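## Task

Get the black key fob out of the drawer of the small wooden box and set it straight on the table top, touching nothing but the table. Then close the drawer. The box must stay roughly in its current spot and orientation, and the other object must remain inside the drawer.

## Robot and tools

Robot: two arms, left_arm and right_arm, each on a tilted plate fixed to a shared metal frame behind them. A plate and its half of the frame count as part of that arm for 'too close' messages. Calibrated bases in the scene frame: left_arm (+0.048, +0.320, +0.317) m, quat_wxyz (+0.957, -0.123, +0.264, +0.004); right_arm (+0.034, -0.209, +0.317) m, quat_wxyz (+0.957, +0.118, +0.266, +0.011).

Frame: one scene frame in metres. Origin sits at table height halfway between the nominal bases; +z is up, +x points out over the table, left_arm is on the +y side. Arm names do not match image left/right. Each gripper's fingers point along its own +z and spread along its own y. end_effector_position is the spot between the finger pads, just under 1 cm behind the tips. Reported positions and orientations may be off by a few cm, worse at long reach.

The 16-number row (used by every moving call): one flat list covering both arms, always all 16 values even if one arm is idle. Order: left_arm x, y, z, qw, qx, qy, qz, opening, then right_arm in the same order. x, y, z are an absolute target position in metres; the quaternion is an absolute target orientation, w first, both in the scene frame. Opening runs from -1 (closed, 0 mm) to +1 (fully open, about 87 mm); 0.5 gives about 69 mm, 0 about 43 mm, -0.5 about 18 mm. To keep an arm still or hold its orientation, resend exactly its last reported pose and desired opening each call, not a drifted value.

execute_actions: argument actions, a list of zero or one item. Empty list: just reports state (with all pictures by default). An item with rows (1 to 15 rows of 16 numbers) and steps (up to 15, default 15) plays one row per 1/30 s step, repeating the last row. An item with only steps (up to 300) waits that long counted from the previous result, reply time included. Any target lying more than 0.6 m from the arm's last reported position along any gripper axis gets the call refused, sending nothing. Each action needs at least 5 steps; the final 5 run after the result is taken. cameras picks which pictures return.

move: target is one row or a list of up to 15 rows (no 0.6 m limit). The gripper travels a straight line to each; all arms finish together, taking at least 0.5 s and cut off at 10 s. speed in m/s, 0.002 to 2.9, default 0.25 (turning up to twice that in rad/s), one value or one per target. blend in metres rounds corners between listed targets; 0 stops at each. blocking=false returns about 0.5 s in. No obstacle avoidance; grippers lag and stray more when fast or when the arm is nearly straight. Avoid paths passing near an arm's own base, which can flip its shoulder posture. A changed opening on the first target is sent at start (pausing only if that target is within 10 mm); on later targets it is sent after arrival once everything rests. The 'move:' line gives the ending (done, off_target, moving, held, fault) and limits (paced = pose clipped, held = steps withheld). done means at rest within 10 mm and 2 degrees; neither done nor off_target tells you about contact.



Results: grip_measured is the finger reading on the command scale (the last Joint positions value per arm is the same on 0 to 1). Readings can be off by about 1 mm (0.043). To grip, command roughly 0.04 below the reading at first contact for full force. Hand target is what the controller currently drives toward. Joint velocities may show 'within noise' or be omitted. Joint torques include gravity, have offsets, and joints 1 to 3 wrap at ±28 N m. Joint ranges (rad): waist -2.618 to 3.054, shoulder 0 to 3.142, elbow 0 to 3.142 (straight at 2.901), wrist pitch -1.571 to 1.571, wrist yaw -1.571 to 1.571, wrist roll -2.094 to 2.094.

Controller behaviour: each step, commanded orientation is clipped to within 40 degrees of the measured one; position takes priority. Friction and weight can leave the gripper short, low or tilted; small moves may not happen or go sideways, so check after each move. The clearance check may hold commands bringing arms too close, but not gripper-on-gripper contact. While you think, a running move continues and time passes.

Cameras: cam_high and cam_low are fixed, the two wrist cameras ride on the arms; all 672x504. Calibration (K, distortion, T_world_to_cam) is given in the original setup; fixed cameras may have shifted slightly.

Avoid: dropping things or releasing moving parts, fast slams and hard presses, any arm-to-arm press (including one gripper closing on the other's fingers), objects leaving the table, shifting or turning the box. Motor heat rises from holding loads, stretched reach or pushing against unreachable poses: MOTOR HOT at 75 °C, a fault at 90 °C folds and disables that arm, at 100 °C it collapses. Loose objects may occasionally be nudged by an outside push.

Each tool is called after ">>>" in YAML: its name, and indented under it one key for each argument.

## Session

>>> execute_actions:
  actions: []
  cameras: ["all"]

Scene clock: 0.00 s of 6000.00 s.
left_arm: end_effector_position=(+0.0997, +0.1270, +0.2928) grip_measured=+1.000 end_effector_quat_wxyz=(-0.035, +0.687, +0.534, -0.491) | right_arm: end_effector_position=(+0.4544, -0.2631, +0.1802) grip_measured=+1.000 end_effector_quat_wxyz=(+0.210, +0.029, +0.971, -0.113)
Joint positions: left_arm=[-0.98 1.553 0.577 -0.527 0.448 0.878 1] | right_arm=[0.037 1.58 0.906 0.109 0.457 -0.116 1]
Joint velocities: within noise
Joint torques (N m): no reading
Motor temperatures (°C): left_arm=[26 35 37 31 25 28 24] | right_arm=[25 31 31 31 29 29 29]
Heat: left arm: 37 °C; right arm: 31 °C.
Hand target: left_arm +0.1017, +0.1257, +0.2933; -0.031, +0.687, +0.534, -0.491 | right_arm +0.4616, -0.2645, +0.1866; +0.222, +0.034, +0.968, -0.113

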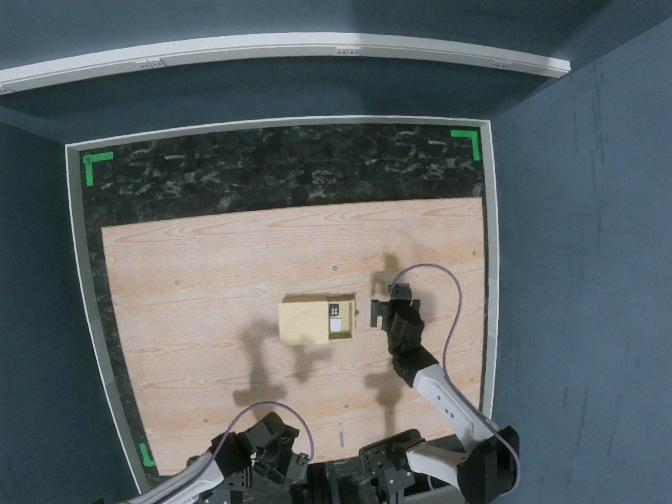

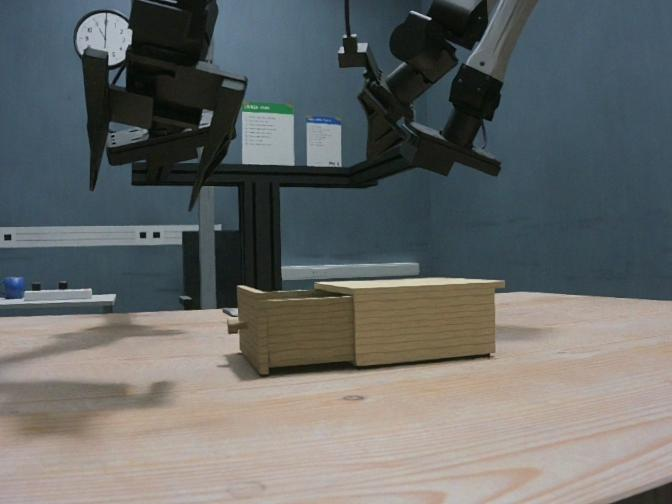

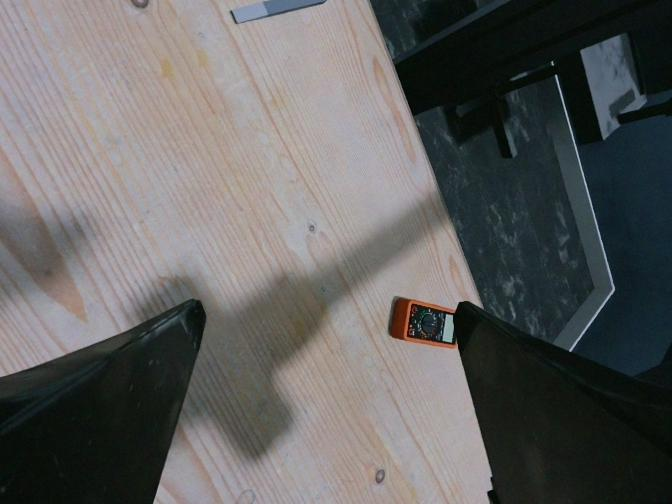

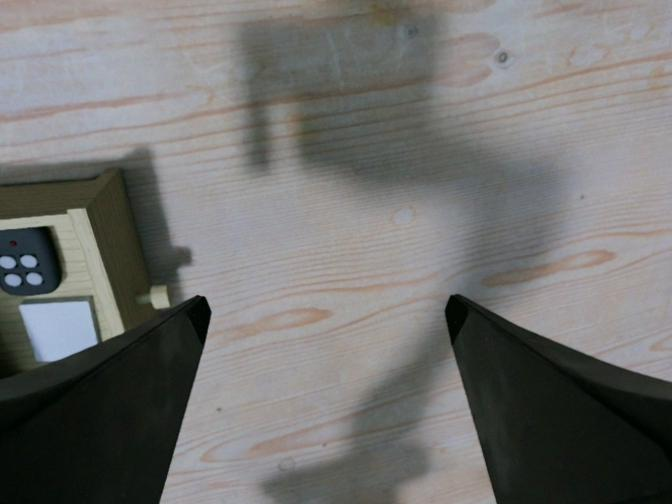

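>>> zoom_image:
  camera: "cam_high"
  region: [260, 270, 440, 405]

>>> zoom_image:
  camera: "cam_right_wrist"
  region: [0, 140, 240, 400]

>>> zoom_image:
  camera: "cam_low"
  region: [200, 250, 540, 420]

Scaled by 2.800 from the camera's 672x504 image, which has a finer 960x720 frame.

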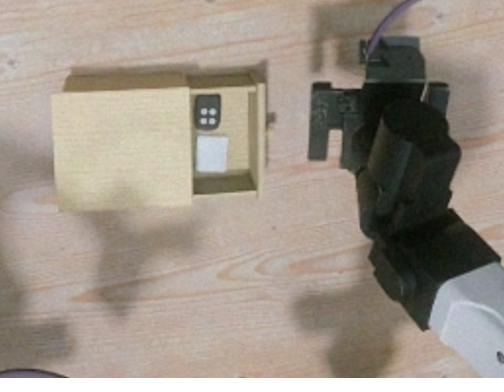

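Scaled by 1.938 from the camera's 672x504 image, which has a finer 960x720 frame.

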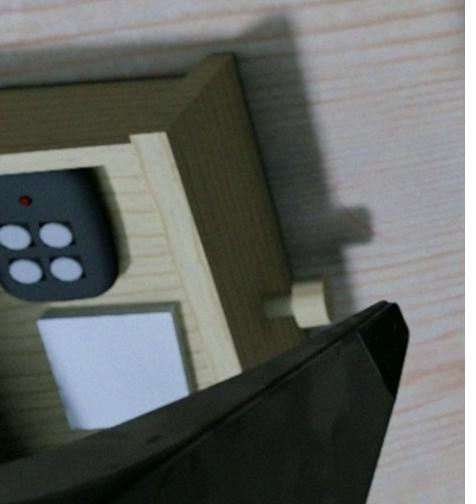

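Scaled by 1.482 from the camera's 672x504 image, which has a finer 960x720 frame.

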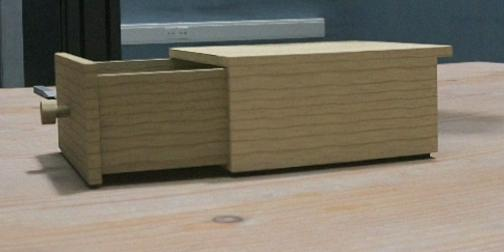

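>>> move:
  target: [0.1017, 0.1257, 0.2933, -0.031, 0.687, 0.534, -0.491, 1, 0.40, -0.125, 0.20, 0.1736, 0, 0.9848, 0, 0.2]
  speed: 0.25

Scene clock: 6.00 s of 6000.00 s.
left_arm: end_effector_position=(+0.0997, +0.1270, +0.2928) grip_measured=+1.000 end_effector_quat_wxyz=(-0.035, +0.687, +0.534, -0.491) | right_arm: end_effector_position=(+0.3968, -0.1239, +0.1933) grip_measured=+0.200 end_effector_quat_wxyz=(+0.165, -0.009, +0.986, +0.002)
Joint positions: left_arm=[-0.98 1.553 0.577 -0.527 0.448 0.878 1] | right_arm=[0.381 1.58 0.839 -0.038 0.486 0.134 0.6]
Joint torques (N m): left_arm=[-3.02 -4.37 4.05 0.43 0.53 0.21] | right_arm=[4.12 -8.24 4.62 0.7 0.16 -0.04]
Heat: left arm: 38 °C; right arm: 32 °C.
Hand target: left_arm +0.1017, +0.1257, +0.2932; -0.031, +0.687, +0.534, -0.491 | right_arm +0.3999, -0.1250, +0.1998; +0.173, +0.000, +0.985, +0.000
Off the commanded pose: left_arm 0.002 m, 0 deg | right_arm 0.008 m, 1 deg.
Kept back: nothing.
move: done
camera_calibration:
cam_right_wrist: T_world_to_cam=[[0.0392921, -0.999216, 0.00490934, -0.14212], [-0.85338, -0.0310008, 0.520367, 0.253965], [-0.519807, -0.0246359, -0.853928, 0.50469], [0, 0, 0, 1]] pos_world=[0.484654, -0.121702, 0.299511]

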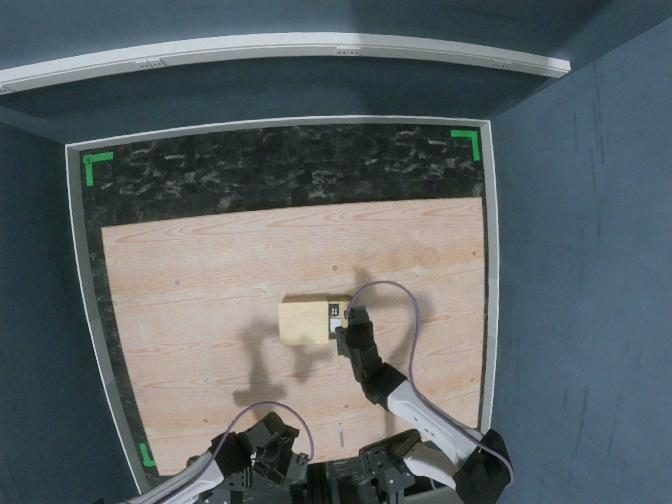

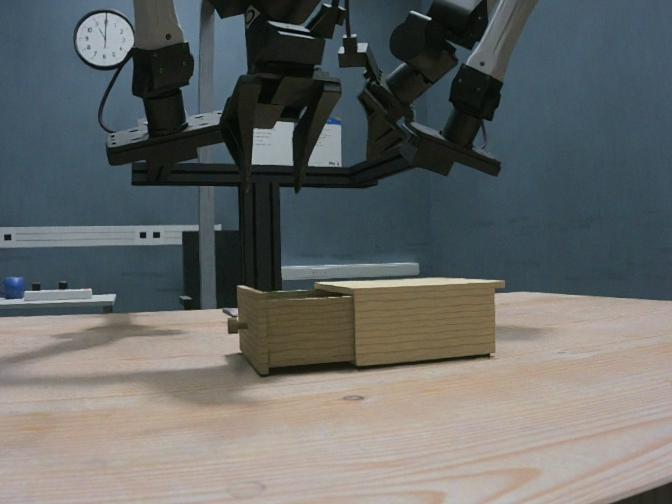

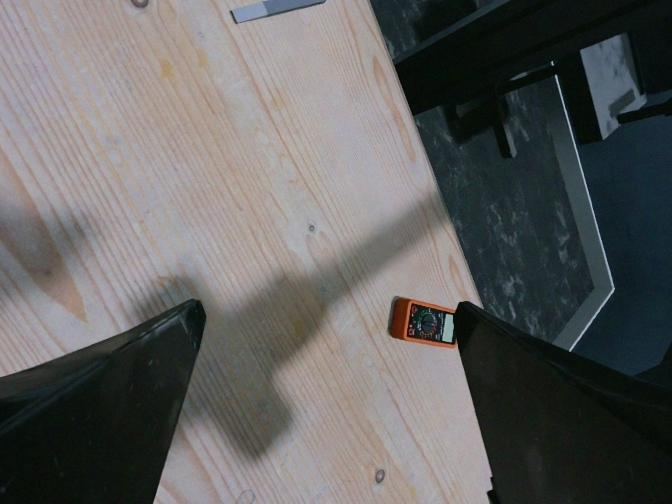

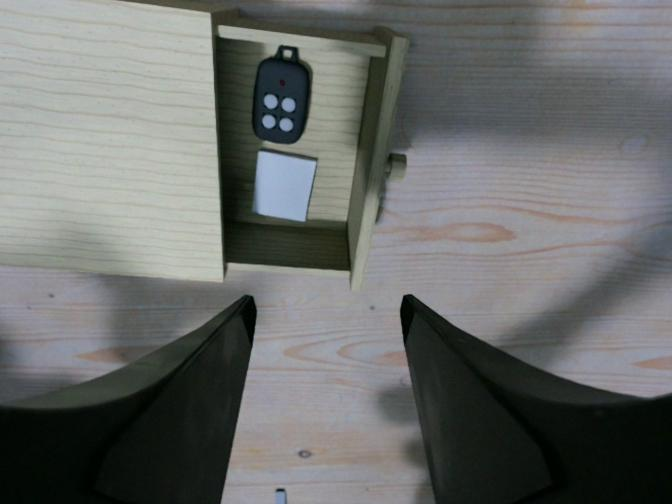

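>>> zoom_image:
  camera: "cam_right_wrist"
  region: [190, 0, 430, 300]

Scaled by 1.680 from the camera's 672x504 image, which has a finer 960x720 frame.

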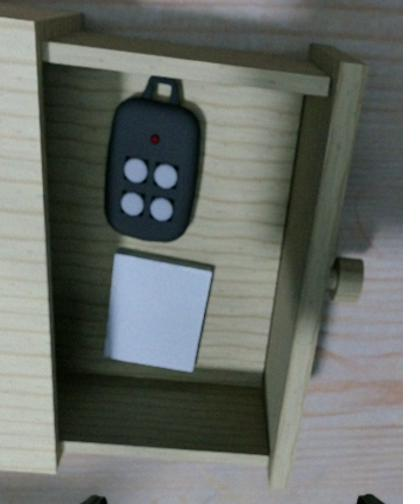

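>>> zoom_image:
  camera: "cam_low"
  region: [180, 40, 400, 220]

>>> zoom_image:
  camera: "cam_low"
  region: [210, 260, 380, 390]

Scaled by 2.291 from the camera's 672x504 image, which has a finer 960x720 frame.

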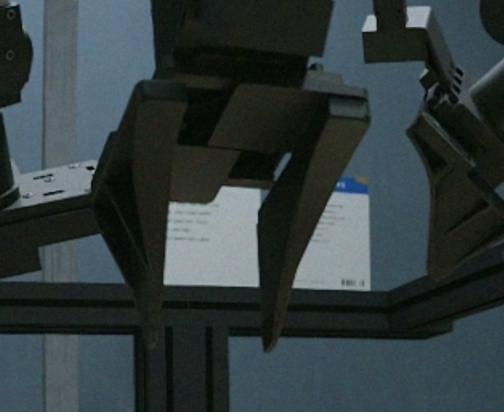

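Scaled by 2.965 from the camera's 672x504 image, which has a finer 960x720 frame.

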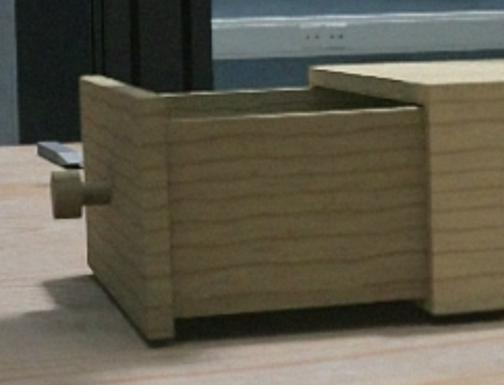

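>>> move:
  target: [0.1017, 0.1257, 0.2933, -0.031, 0.687, 0.534, -0.491, 1, 0.40, -0.147, 0.125, 0.1735, 0.0301, 0.9843, -0.0053, 0.0]
  speed: 0.2
  cameras: ["cam_low", "cam_right_wrist"]

Scene clock: 12.17 s of 6000.00 s.
left_arm: end_effector_position=(+0.0997, +0.1270, +0.2928) grip_measured=+1.000 end_effector_quat_wxyz=(-0.035, +0.687, +0.534, -0.491) | right_arm: end_effector_position=(+0.3991, -0.1466, +0.1296) grip_measured=+0.000 end_effector_quat_wxyz=(+0.171, +0.030, +0.985, -0.007)
Joint positions: left_arm=[-0.98 1.553 0.577 -0.527 0.448 0.878 1] | right_arm=[0.242 1.765 0.798 0.244 0.416 0.099 0.5]
Joint torques (N m): left_arm=[-3.07 -4.34 4.01 0.45 0.54 0.21] | right_arm=[2.5 -5.72 3.38 0.99 -0.07 -0.22]
Heat: left arm: 38 °C; right arm: 33 °C.
Hand target: left_arm +0.1017, +0.1257, +0.2932; -0.031, +0.687, +0.534, -0.491 | right_arm +0.3999, -0.1471, +0.1251; +0.173, +0.030, +0.984, -0.005
Off the commanded pose: left_arm 0.002 m, 0 deg | right_arm 0.005 m, 0 deg.
Kept back: nothing.
move: done
camera_calibration:
cam_right_wrist: T_world_to_cam=[[-0.0415026, -0.9991, 0.0087743, -0.132826], [-0.859343, 0.0401744, 0.509819, 0.302474], [-0.509713, 0.0136187, -0.860237, 0.453369], [0, 0, 0, 1]] pos_world=[0.485504, -0.151033, 0.236963]
Images, in order (width x height): cam_low 672x504, cam_right_wrist 672x504.

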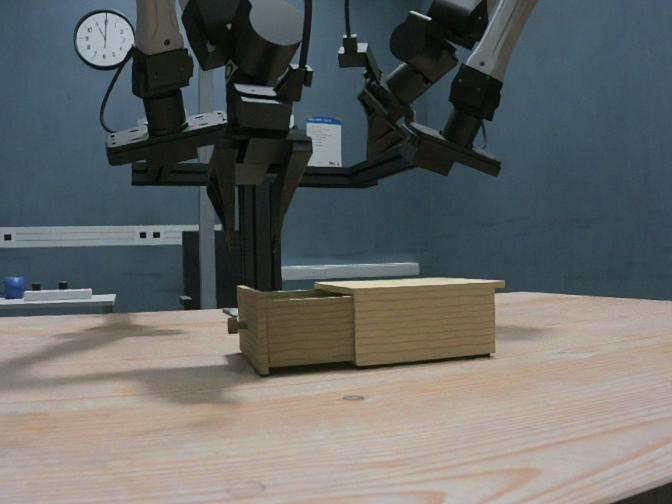

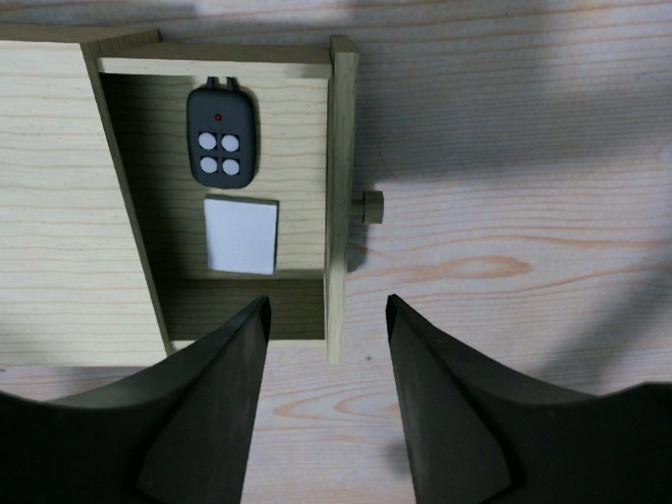

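>>> move:
  target:
    - [0.1017, 0.1257, 0.2933, -0.031, 0.687, 0.534, -0.491, 1, 0.42, -0.1485, 0.068, 0.1735, 0.0301, 0.9843, -0.0053, 0.0]
    - [0.1017, 0.1257, 0.2933, -0.031, 0.687, 0.534, -0.491, 1, 0.42, -0.1485, 0.068, 0.1735, 0.0301, 0.9843, -0.0053, -0.6]
  speed: 0.12
  cameras: ["cam_low", "cam_right_wrist"]

Scene clock: 14.20 s of 6000.00 s.
left_arm: end_effector_position=(+0.0997, +0.1270, +0.2928) grip_measured=+1.000 end_effector_quat_wxyz=(-0.035, +0.687, +0.534, -0.491) | right_arm: end_effector_position=(+0.4136, -0.1504, +0.0718) grip_measured=-0.600 end_effector_quat_wxyz=(+0.165, +0.029, +0.986, -0.011)
Joint positions: left_arm=[-0.98 1.553 0.577 -0.527 0.448 0.878 1] | right_arm=[0.172 2.001 0.921 0.363 0.37 0.05 0.2]
Joint torques (N m): left_arm=[-3.07 -4.36 4.04 0.43 0.53 0.21] | right_arm=[3.22 -6.38 4.12 0.99 -0.11 -0.19]
Heat: left arm: 38 °C; right arm: 33 °C.
Hand target: left_arm +0.1017, +0.1257, +0.2932; -0.031, +0.687, +0.534, -0.491 | right_arm +0.4199, -0.1487, +0.0682; +0.173, +0.030, +0.984, -0.005
Off the commanded pose: left_arm 0.002 m, 0 deg | right_arm 0.008 m, 1 deg.
Kept back: nothing.
move: done
camera_calibration:
cam_right_wrist: T_world_to_cam=[[-0.0398445, -0.999054, 0.017444, -0.136751], [-0.853182, 0.0431033, 0.519829, 0.341671], [-0.520089, 0.00582947, -0.854092, 0.413793], [0, 0, 0, 1]] pos_world=[0.501268, -0.153761, 0.178192]
Images, in order (width x height): cam_low 672x504, cam_right_wrist 672x504.

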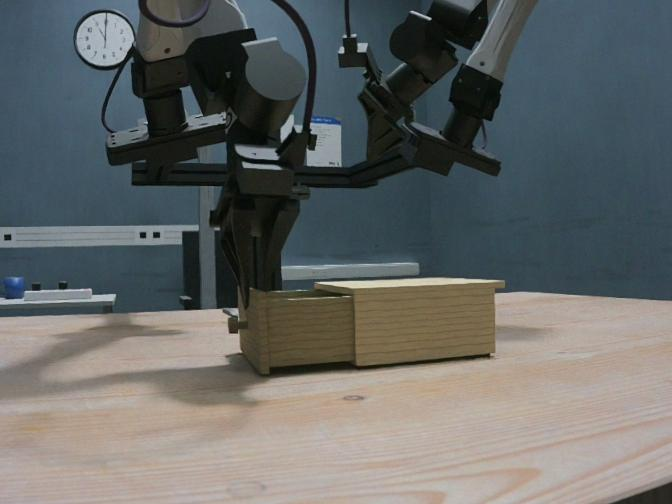

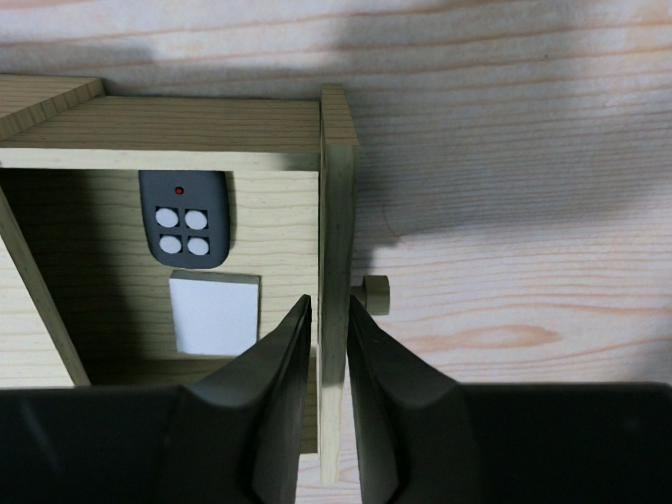

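>>> move:
  target:
    - [0.1017, 0.1257, 0.2933, -0.031, 0.687, 0.534, -0.491, 1, 0.42, -0.1485, 0.068, 0.1735, 0.0301, 0.9843, -0.0053, -0.83]
    - [0.1017, 0.1257, 0.2933, -0.031, 0.687, 0.534, -0.491, 1, 0.419, -0.182, 0.068, 0.1735, 0.0301, 0.9843, -0.0053, -0.83]
  speed: [0.1, 0.05]
  cameras: ["cam_low", "cam_high", "cam_right_wrist"]

Scene clock: 16.13 s of 6000.00 s.
left_arm: end_effector_position=(+0.0997, +0.1270, +0.2928) grip_measured=+1.000 end_effector_quat_wxyz=(-0.035, +0.687, +0.534, -0.491) | right_arm: end_effector_position=(+0.4136, -0.1565, +0.0674) grip_measured=-0.726 end_effector_quat_wxyz=(+0.163, +0.031, +0.986, +0.028)
Joint positions: left_arm=[-0.98 1.553 0.577 -0.527 0.448 0.878 1] | right_arm=[0.113 1.993 0.91 0.376 0.25 0.029 0.137]
Joint torques (N m): left_arm=[-3.03 -4.36 4.07 0.43 0.53 0.21] | right_arm=[0.08 -8.98 1.85 0.94 0.39 -0.6]
Heat: left arm: 38 °C; right arm: 33 °C.
Hand target: left_arm +0.1017, +0.1257, +0.2932; -0.031, +0.687, +0.534, -0.491 | right_arm +0.4184, -0.1816, +0.0682; +0.172, +0.030, +0.985, -0.005
Off the commanded pose: left_arm 0.002 m, 0 deg | right_arm 0.026 m, 4 deg.
Kept back: nothing.
move: off_target (right_arm)
camera_calibration:
cam_right_wrist: T_world_to_cam=[[-0.0323508, -0.99766, -0.060238, -0.140436], [-0.852637, -0.00389931, 0.522489, 0.336501], [-0.521501, 0.0682641, -0.850516, 0.420099], [0, 0, 0, 1]] pos_world=[0.501452, -0.167473, 0.173024]
Images, in order (width x height): cam_high 672x504, cam_low 672x504, cam_right_wrist 672x504.

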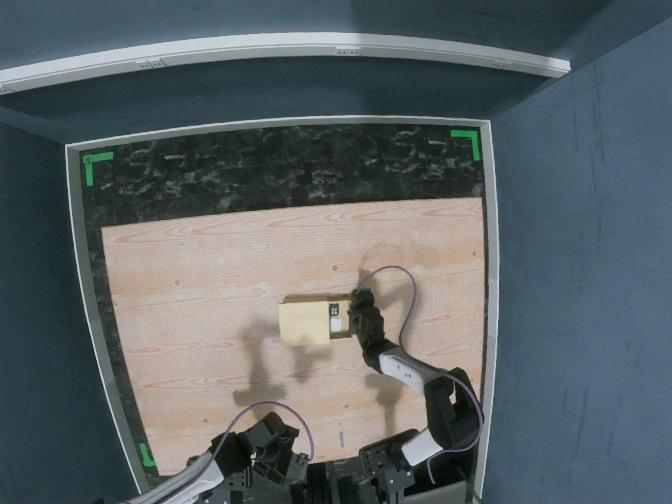

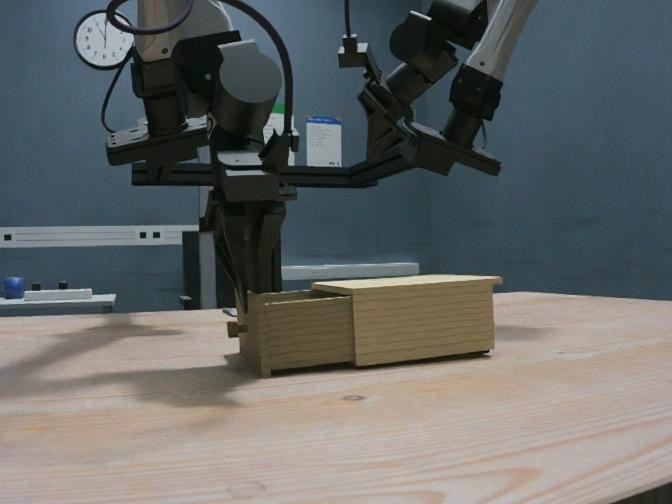

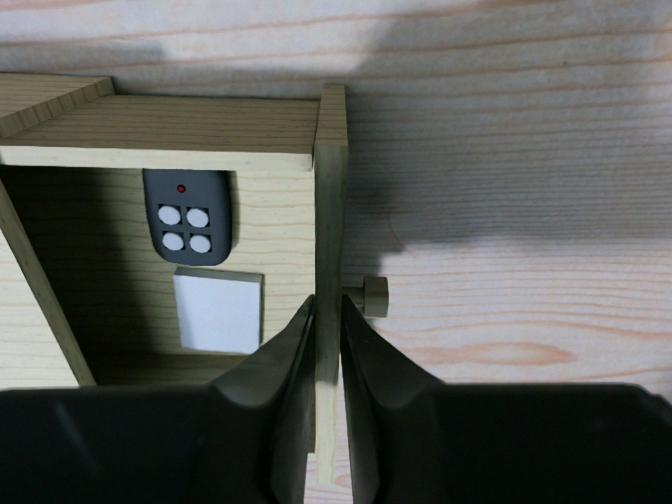

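>>> move:
  target:
    - [0.1017, 0.1257, 0.2933, -0.031, 0.687, 0.534, -0.491, 1, 0.4145, -0.153, 0.068, 0.1735, 0.0301, 0.9843, -0.0053, -0.83]
    - [0.1017, 0.1257, 0.2933, -0.031, 0.687, 0.534, -0.491, 1, 0.4145, -0.153, 0.068, 0.1735, 0.0301, 0.9843, -0.0053, -0.35]
    - [0.1017, 0.1257, 0.2933, -0.031, 0.687, 0.534, -0.491, 1, 0.41, -0.15, 0.15, 0.1735, 0.0301, 0.9843, -0.0053, -0.35]
    - [0.1017, 0.1257, 0.2933, -0.031, 0.687, 0.534, -0.491, 1, 0.372, -0.127, 0.17, 0, 0.7071, 0.7071, 0, -0.35]
  speed: [0.08, 0.08, 0.2, 0.5]

Scene clock: 27.10 s of 6000.00 s.
left_arm: end_effector_position=(+0.0997, +0.1270, +0.2928) grip_measured=+1.000 end_effector_quat_wxyz=(-0.035, +0.687, +0.534, -0.491) | right_arm: end_effector_position=(+0.3644, -0.1222, +0.1610) grip_measured=-0.350 end_effector_quat_wxyz=(-0.007, +0.697, +0.717, -0.008)
Joint positions: left_arm=[-0.98 1.553 0.577 -0.527 0.448 0.878 1] | right_arm=[0.221 1.65 0.857 -0.311 0.343 1.709 0.325]
Joint torques (N m): left_arm=[-3.04 -4.37 4.03 0.43 0.53 0.2] | right_arm=[2.14 -9.43 3.74 -0.04 0.03 -0.06]
Heat: left arm: 39 °C; right arm: 35 °C.
Hand target: left_arm +0.1017, +0.1257, +0.2932; -0.031, +0.687, +0.534, -0.491 | right_arm +0.3719, -0.1268, +0.1697; +0.000, +0.707, +0.707, +0.000
Off the commanded pose: left_arm 0.002 m, 0 deg | right_arm 0.013 m, 2 deg.
Kept back: nothing.
move: off_target (right_arm)
camera_calibration:
cam_right_wrist: T_world_to_cam=[[-0.998651, -0.0477385, 0.0204435, 0.353013], [-0.0148014, 0.638983, 0.769078, -0.0206584], [-0.0497777, 0.767738, -0.638827, 0.351271], [0, 0, 0, 1]] pos_world=[0.369717, -0.239631, 0.233073]

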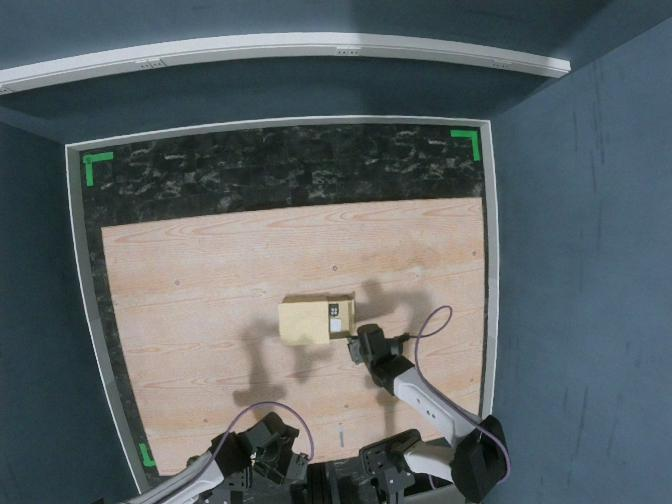

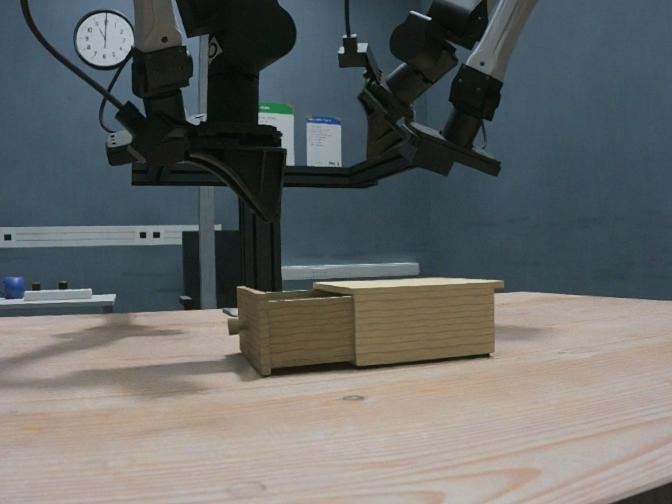

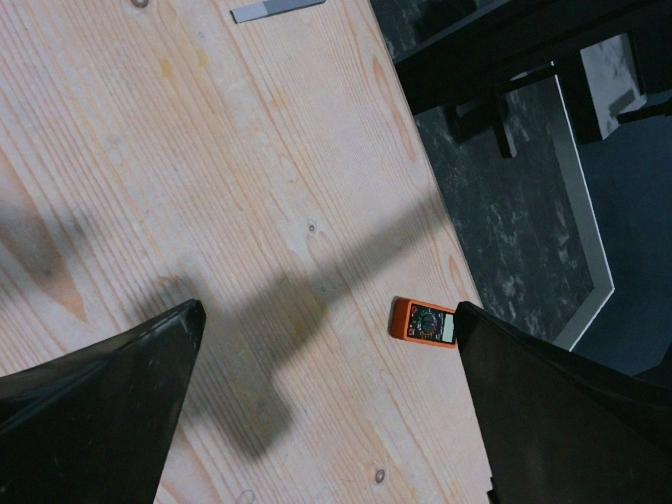

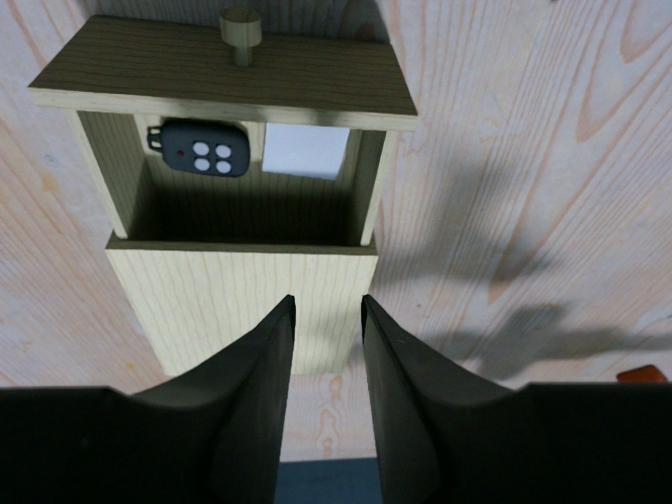

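>>> zoom_image:
  camera: "cam_right_wrist"
  region: [10, 0, 430, 315]

Scaled by 1.200 from the camera's 672x504 image, which has a finer 960x720 frame.

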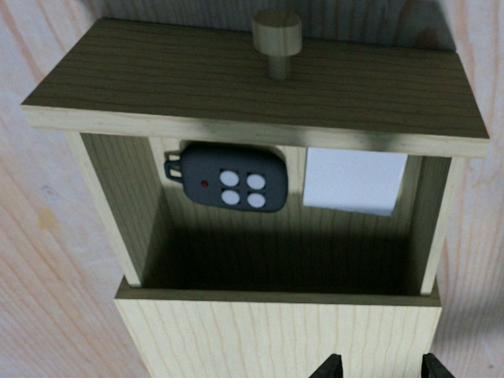

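>>> zoom_image:
  camera: "cam_low"
  region: [80, 60, 320, 240]

Scaled by 2.100 from the camera's 672x504 image, which has a finer 960x720 frame.

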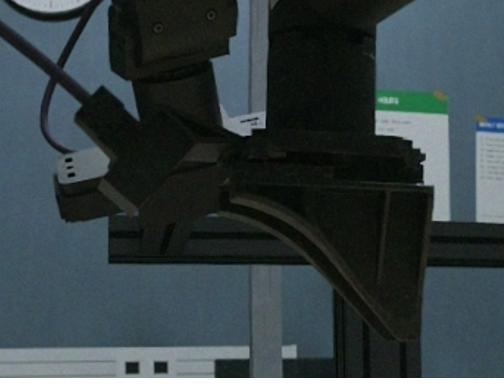

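>>> move:
  target: [0.1017, 0.1257, 0.2933, -0.031, 0.687, 0.534, -0.491, 1, 0.41, -0.13, 0.18, 0, 0.1693, 0.9856, 0, -0.1]
  speed: 0.6
  cameras: ["cam_low", "cam_right_wrist", "cam_high"]

>>> zoom_image:
  camera: "cam_low"
  region: [180, 60, 380, 260]

>>> zoom_image:
  camera: "cam_right_wrist"
  region: [150, 0, 450, 300]

Scene clock: 35.67 s of 6000.00 s.
left_arm: end_effector_position=(+0.0997, +0.1270, +0.2928) grip_measured=+1.000 end_effector_quat_wxyz=(-0.035, +0.687, +0.534, -0.491) | right_arm: end_effector_position=(+0.4066, -0.1333, +0.1812) grip_measured=-0.100 end_effector_quat_wxyz=(-0.002, +0.180, +0.984, +0.004)
Joint positions: left_arm=[-0.98 1.553 0.577 -0.527 0.448 0.878 1] | right_arm=[0.245 1.777 1.232 -0.544 0.346 0.542 0.45]
Joint torques (N m): left_arm=[-3.08 -4.33 4.04 0.44 0.54 0.21] | right_arm=[5.04 -6.69 7.27 0.11 0.18 -0.21]
Motor temperatures (°C): left_arm=[27 37 39 30 25 28 24] | right_arm=[26 37 31 31 28 29 29]
Heat: left arm: 39 °C; right arm: 37 °C.
Hand target: left_arm +0.1017, +0.1257, +0.2932; -0.031, +0.687, +0.534, -0.491 | right_arm +0.4099, -0.1299, +0.1800; +0.000, +0.169, +0.986, +0.000
Off the commanded pose: left_arm 0.002 m, 0 deg | right_arm 0.005 m, 1 deg.
Kept back: nothing.
move: done
camera_calibration:
cam_right_wrist: T_world_to_cam=[[-0.334759, -0.942256, -0.00954593, 0.0104558], [-0.600626, 0.205559, 0.772653, 0.151346], [-0.726075, 0.264386, -0.634756, 0.581919], [0, 0, 0, 1]] pos_world=[0.516919, -0.17511, 0.252539]
Images, in order (width x height): cam_high 672x504, cam_low 672x504, cam_right_wrist 672x504.

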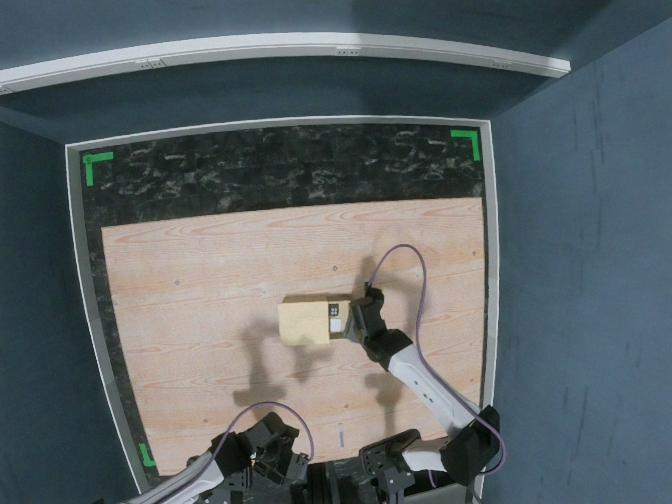

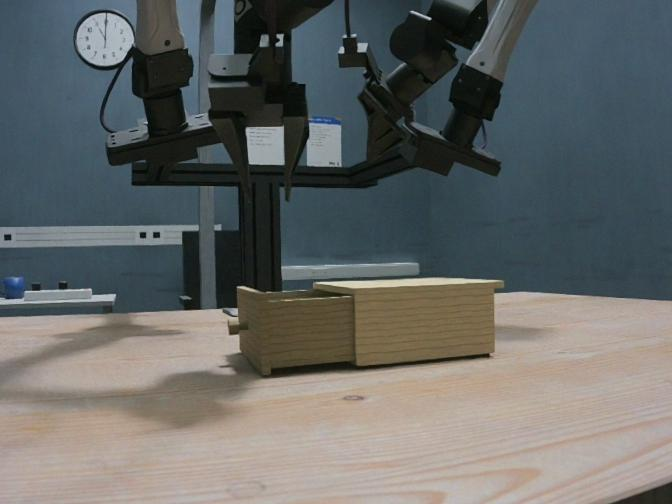

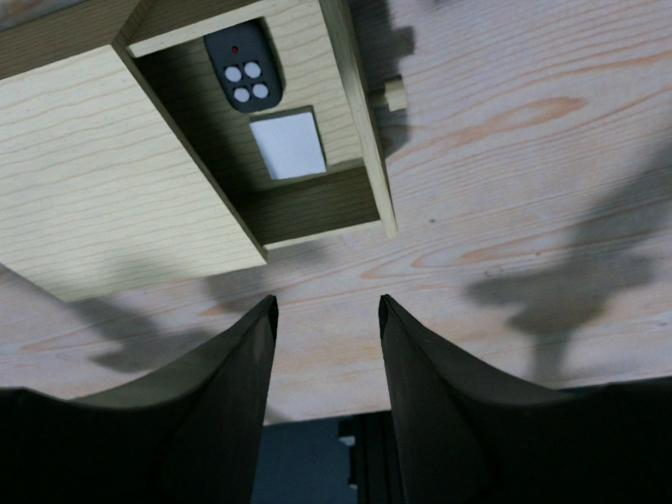

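Scaled by 2.520 from the camera's 672x504 image, which has a finer 960x720 frame.

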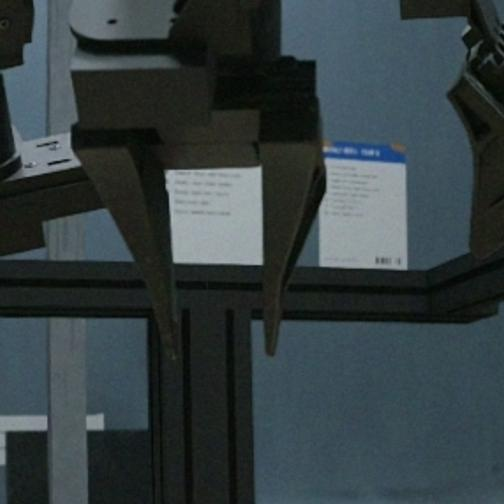

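Scaled by 1.680 from the camera's 672x504 image, which has a finer 960x720 frame.

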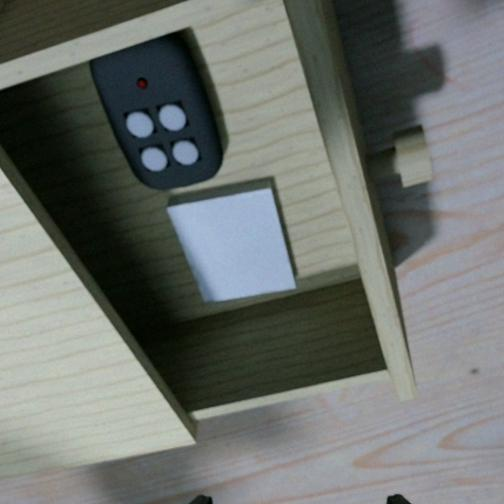

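>>> zoom_image:
  camera: "cam_high"
  region: [300, 260, 440, 365]

Scaled by 3.600 from the camera's 672x504 image, which has a finer 960x720 frame.

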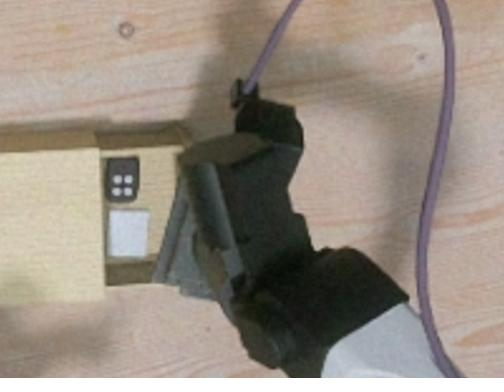

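>>> move:
  target:
    - [0.1017, 0.1257, 0.2933, -0.031, 0.687, 0.534, -0.491, 1, 0.4225, -0.098, 0.12, 0.1059, 0.0358, 0.9925, 0.0488, -1]
    - [0.1017, 0.1257, 0.2933, -0.031, 0.687, 0.534, -0.491, 1, 0.4225, -0.098, 0.05, 0.1059, 0.0358, 0.9925, 0.0488, -1]
  speed: [0.3, 0.12]
  cameras: ["cam_low", "cam_right_wrist", "cam_high"]

>>> zoom_image:
  camera: "cam_high"
  region: [270, 270, 400, 368]

>>> zoom_image:
  camera: "cam_low"
  region: [200, 160, 400, 390]

Scene clock: 43.53 s of 6000.00 s.
left_arm: end_effector_position=(+0.0997, +0.1270, +0.2928) grip_measured=+1.000 end_effector_quat_wxyz=(-0.035, +0.687, +0.534, -0.491) | right_arm: end_effector_position=(+0.4162, -0.0972, +0.0555) grip_measured=-0.973 end_effector_quat_wxyz=(+0.098, +0.033, +0.994, +0.047)
Joint positions: left_arm=[-0.98 1.553 0.577 -0.527 0.448 0.878 1] | right_arm=[0.228 2.128 1.141 0.123 0.287 0.162 0.013]
Joint torques (N m): left_arm=[-3.03 -4.36 4.04 0.44 0.53 0.21] | right_arm=[3.62 -7.05 4.45 0.81 -0.12 -0.26]
Heat: left arm: 39 °C; right arm: 36 °C.
Hand target: left_arm +0.1017, +0.1257, +0.2932; -0.031, +0.687, +0.534, -0.491 | right_arm +0.4224, -0.0981, +0.0503; +0.106, +0.036, +0.993, +0.049
Off the commanded pose: left_arm 0.002 m, 0 deg | right_arm 0.008 m, 1 deg.
Kept back: nothing.
move: done
camera_calibration:
cam_right_wrist: T_world_to_cam=[[-0.0368495, -0.994601, -0.0970083, -0.077742], [-0.777472, -0.0324547, 0.628079, 0.305238], [-0.627837, 0.0985657, -0.772079, 0.450243], [0, 0, 0, 1]] pos_world=[0.517128, -0.111794, 0.148368]
Images, in order (width x height): cam_high 672x504, cam_low 672x504, cam_right_wrist 672x504.

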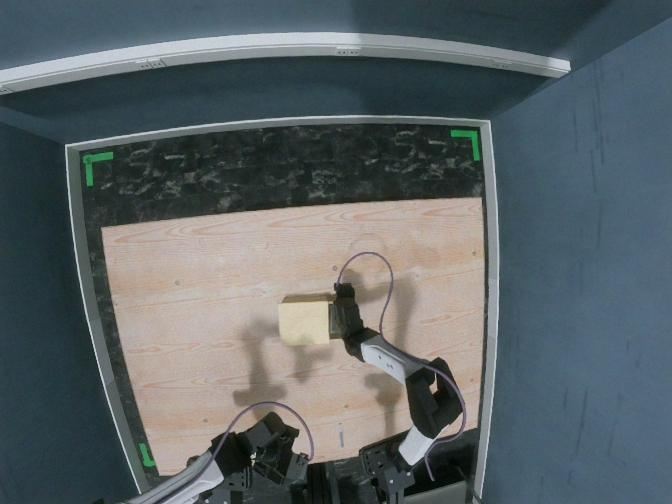

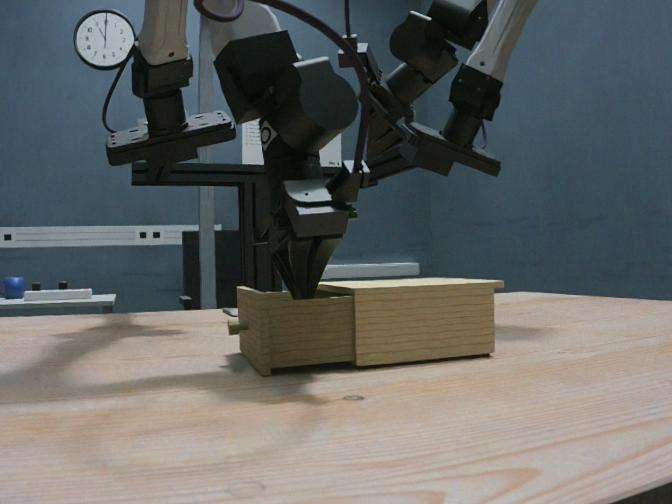

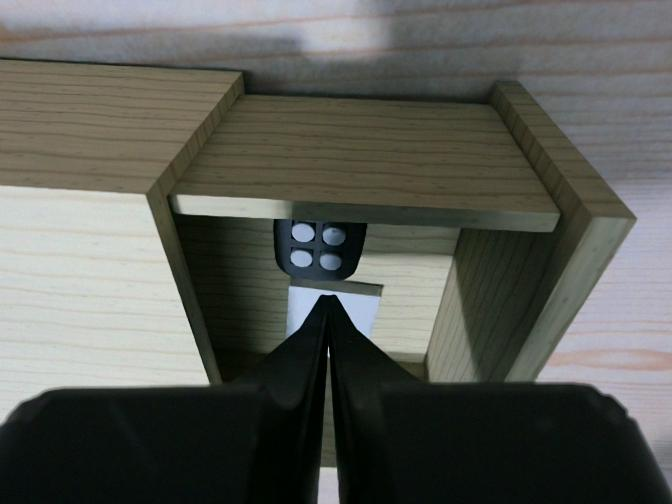

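Scaled by 3.877 from the camera's 672x504 image, which has a finer 960x720 frame.

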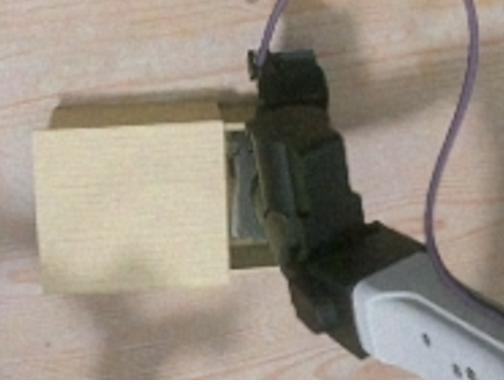

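Scaled by 2.191 from the camera's 672x504 image, which has a finer 960x720 frame.

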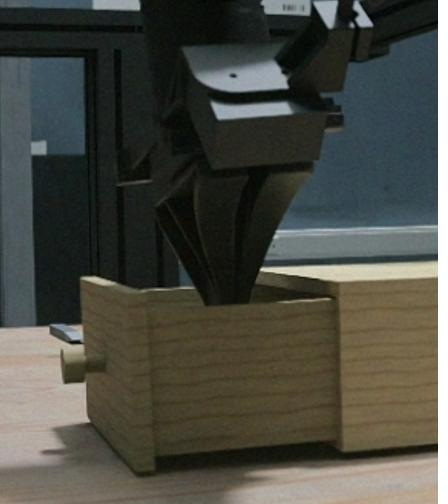

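>>> move:
  target: [0.1017, 0.1257, 0.2933, -0.031, 0.687, 0.534, -0.491, 1, 0.426, -0.098, 0.028, 0.1059, 0.0358, 0.9925, 0.0488, -1]
  speed: 0.08
  cameras: ["cam_right_wrist"]

Scene clock: 44.73 s of 6000.00 s.
left_arm: end_effector_position=(+0.0997, +0.1270, +0.2928) grip_measured=+1.000 end_effector_quat_wxyz=(-0.035, +0.687, +0.534, -0.491) | right_arm: end_effector_position=(+0.4185, -0.0969, +0.0400) grip_measured=-0.973 end_effector_quat_wxyz=(+0.095, +0.030, +0.994, +0.046)
Joint positions: left_arm=[-0.98 1.553 0.577 -0.527 0.448 0.878 1] | right_arm=[0.215 2.186 1.184 0.134 0.278 0.146 0.013]
Joint torques (N m): left_arm=[-3.04 -4.4 4.03 0.43 0.53 0.2] | right_arm=[3.02 -5.67 5.18 0.93 -0.16 -0.19]
Heat: left arm: 39 °C; right arm: 36 °C.
Hand target: left_arm +0.1017, +0.1257, +0.2932; -0.031, +0.687, +0.534, -0.491 | right_arm +0.4255, -0.0983, +0.0288; +0.106, +0.036, +0.993, +0.049
Off the commanded pose: left_arm 0.002 m, 0 deg | right_arm 0.014 m, 1 deg.
Kept back: nothing.
move: off_target (right_arm)
camera_calibration:
cam_right_wrist: T_world_to_cam=[[-0.0295148, -0.995042, -0.0949797, -0.0820681], [-0.773587, -0.037436, 0.632584, 0.314447], [-0.633003, 0.0921456, -0.768646, 0.441028], [0, 0, 0, 1]] pos_world=[0.520002, -0.110528, 0.132286]
Images, in order (width x height): cam_right_wrist 672x504.

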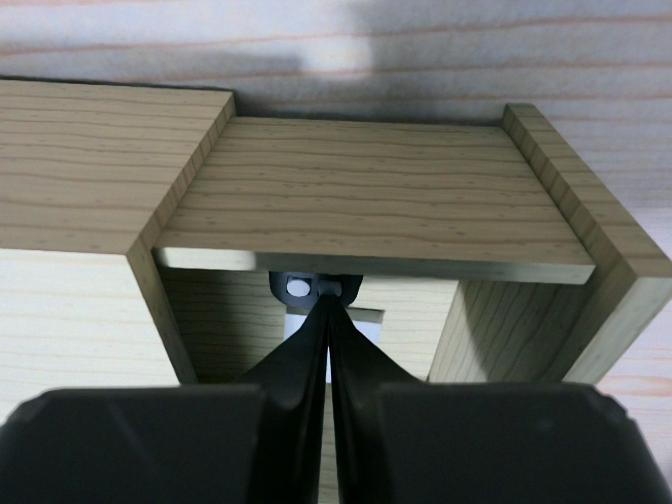

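>>> move:
  target: [0.1017, 0.1257, 0.2933, -0.031, 0.687, 0.534, -0.491, 1, 0.426, -0.113, 0.026, 0.1059, 0.0358, 0.9925, 0.0488, -1]
  speed: 0.06
  cameras: ["cam_right_wrist", "cam_high"]

>>> zoom_image:
  camera: "cam_right_wrist"
  region: [150, 200, 500, 400]

Scene clock: 45.83 s of 6000.00 s.
left_arm: end_effector_position=(+0.0997, +0.1270, +0.2928) grip_measured=+1.000 end_effector_quat_wxyz=(-0.035, +0.687, +0.534, -0.491) | right_arm: end_effector_position=(+0.4174, -0.0984, +0.0384) grip_measured=-0.973 end_effector_quat_wxyz=(+0.090, +0.023, +0.994, +0.061)
Joint positions: left_arm=[-0.98 1.553 0.577 -0.527 0.448 0.878 1] | right_arm=[0.197 2.186 1.185 0.13 0.235 0.124 0.013]
Joint torques (N m): left_arm=[-3.03 -4.37 4.1 0.44 0.53 0.2] | right_arm=[1.09 -6.75 3.41 1.05 0.04 -0.26]
Heat: left arm: 39 °C; right arm: 36 °C.
Hand target: left_arm +0.1017, +0.1257, +0.2932; -0.031, +0.687, +0.534, -0.491 | right_arm +0.4254, -0.1134, +0.0272; +0.105, +0.036, +0.993, +0.048
Off the commanded pose: left_arm 0.002 m, 0 deg | right_arm 0.021 m, 3 deg.
Kept back: nothing.
move: off_target (right_arm)
camera_calibration:
cam_right_wrist: T_world_to_cam=[[-0.01429, -0.992233, -0.123572, -0.0886367], [-0.767424, -0.0683397, 0.637488, 0.308837], [-0.640981, 0.103941, -0.760486, 0.443403], [0, 0, 0, 1]] pos_world=[0.519956, -0.11293, 0.129369]
Images, in order (width x height): cam_high 672x504, cam_right_wrist 672x504.

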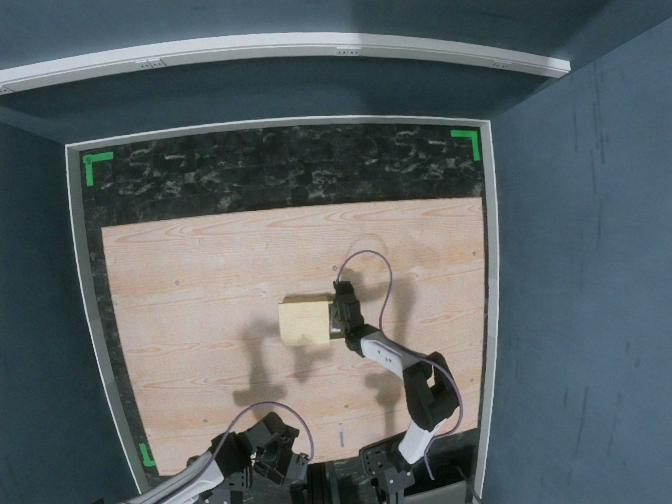

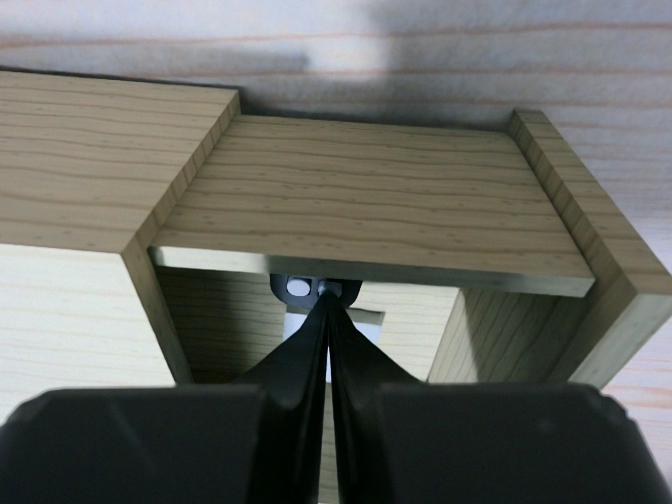

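Scaled by 1.440 from the camera's 672x504 image, which has a finer 960x720 frame.

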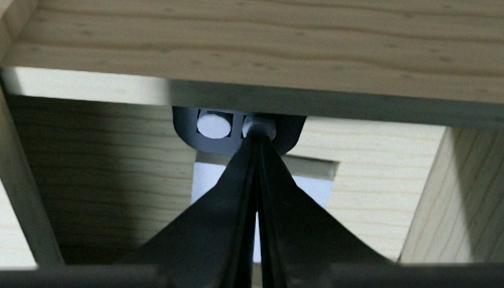

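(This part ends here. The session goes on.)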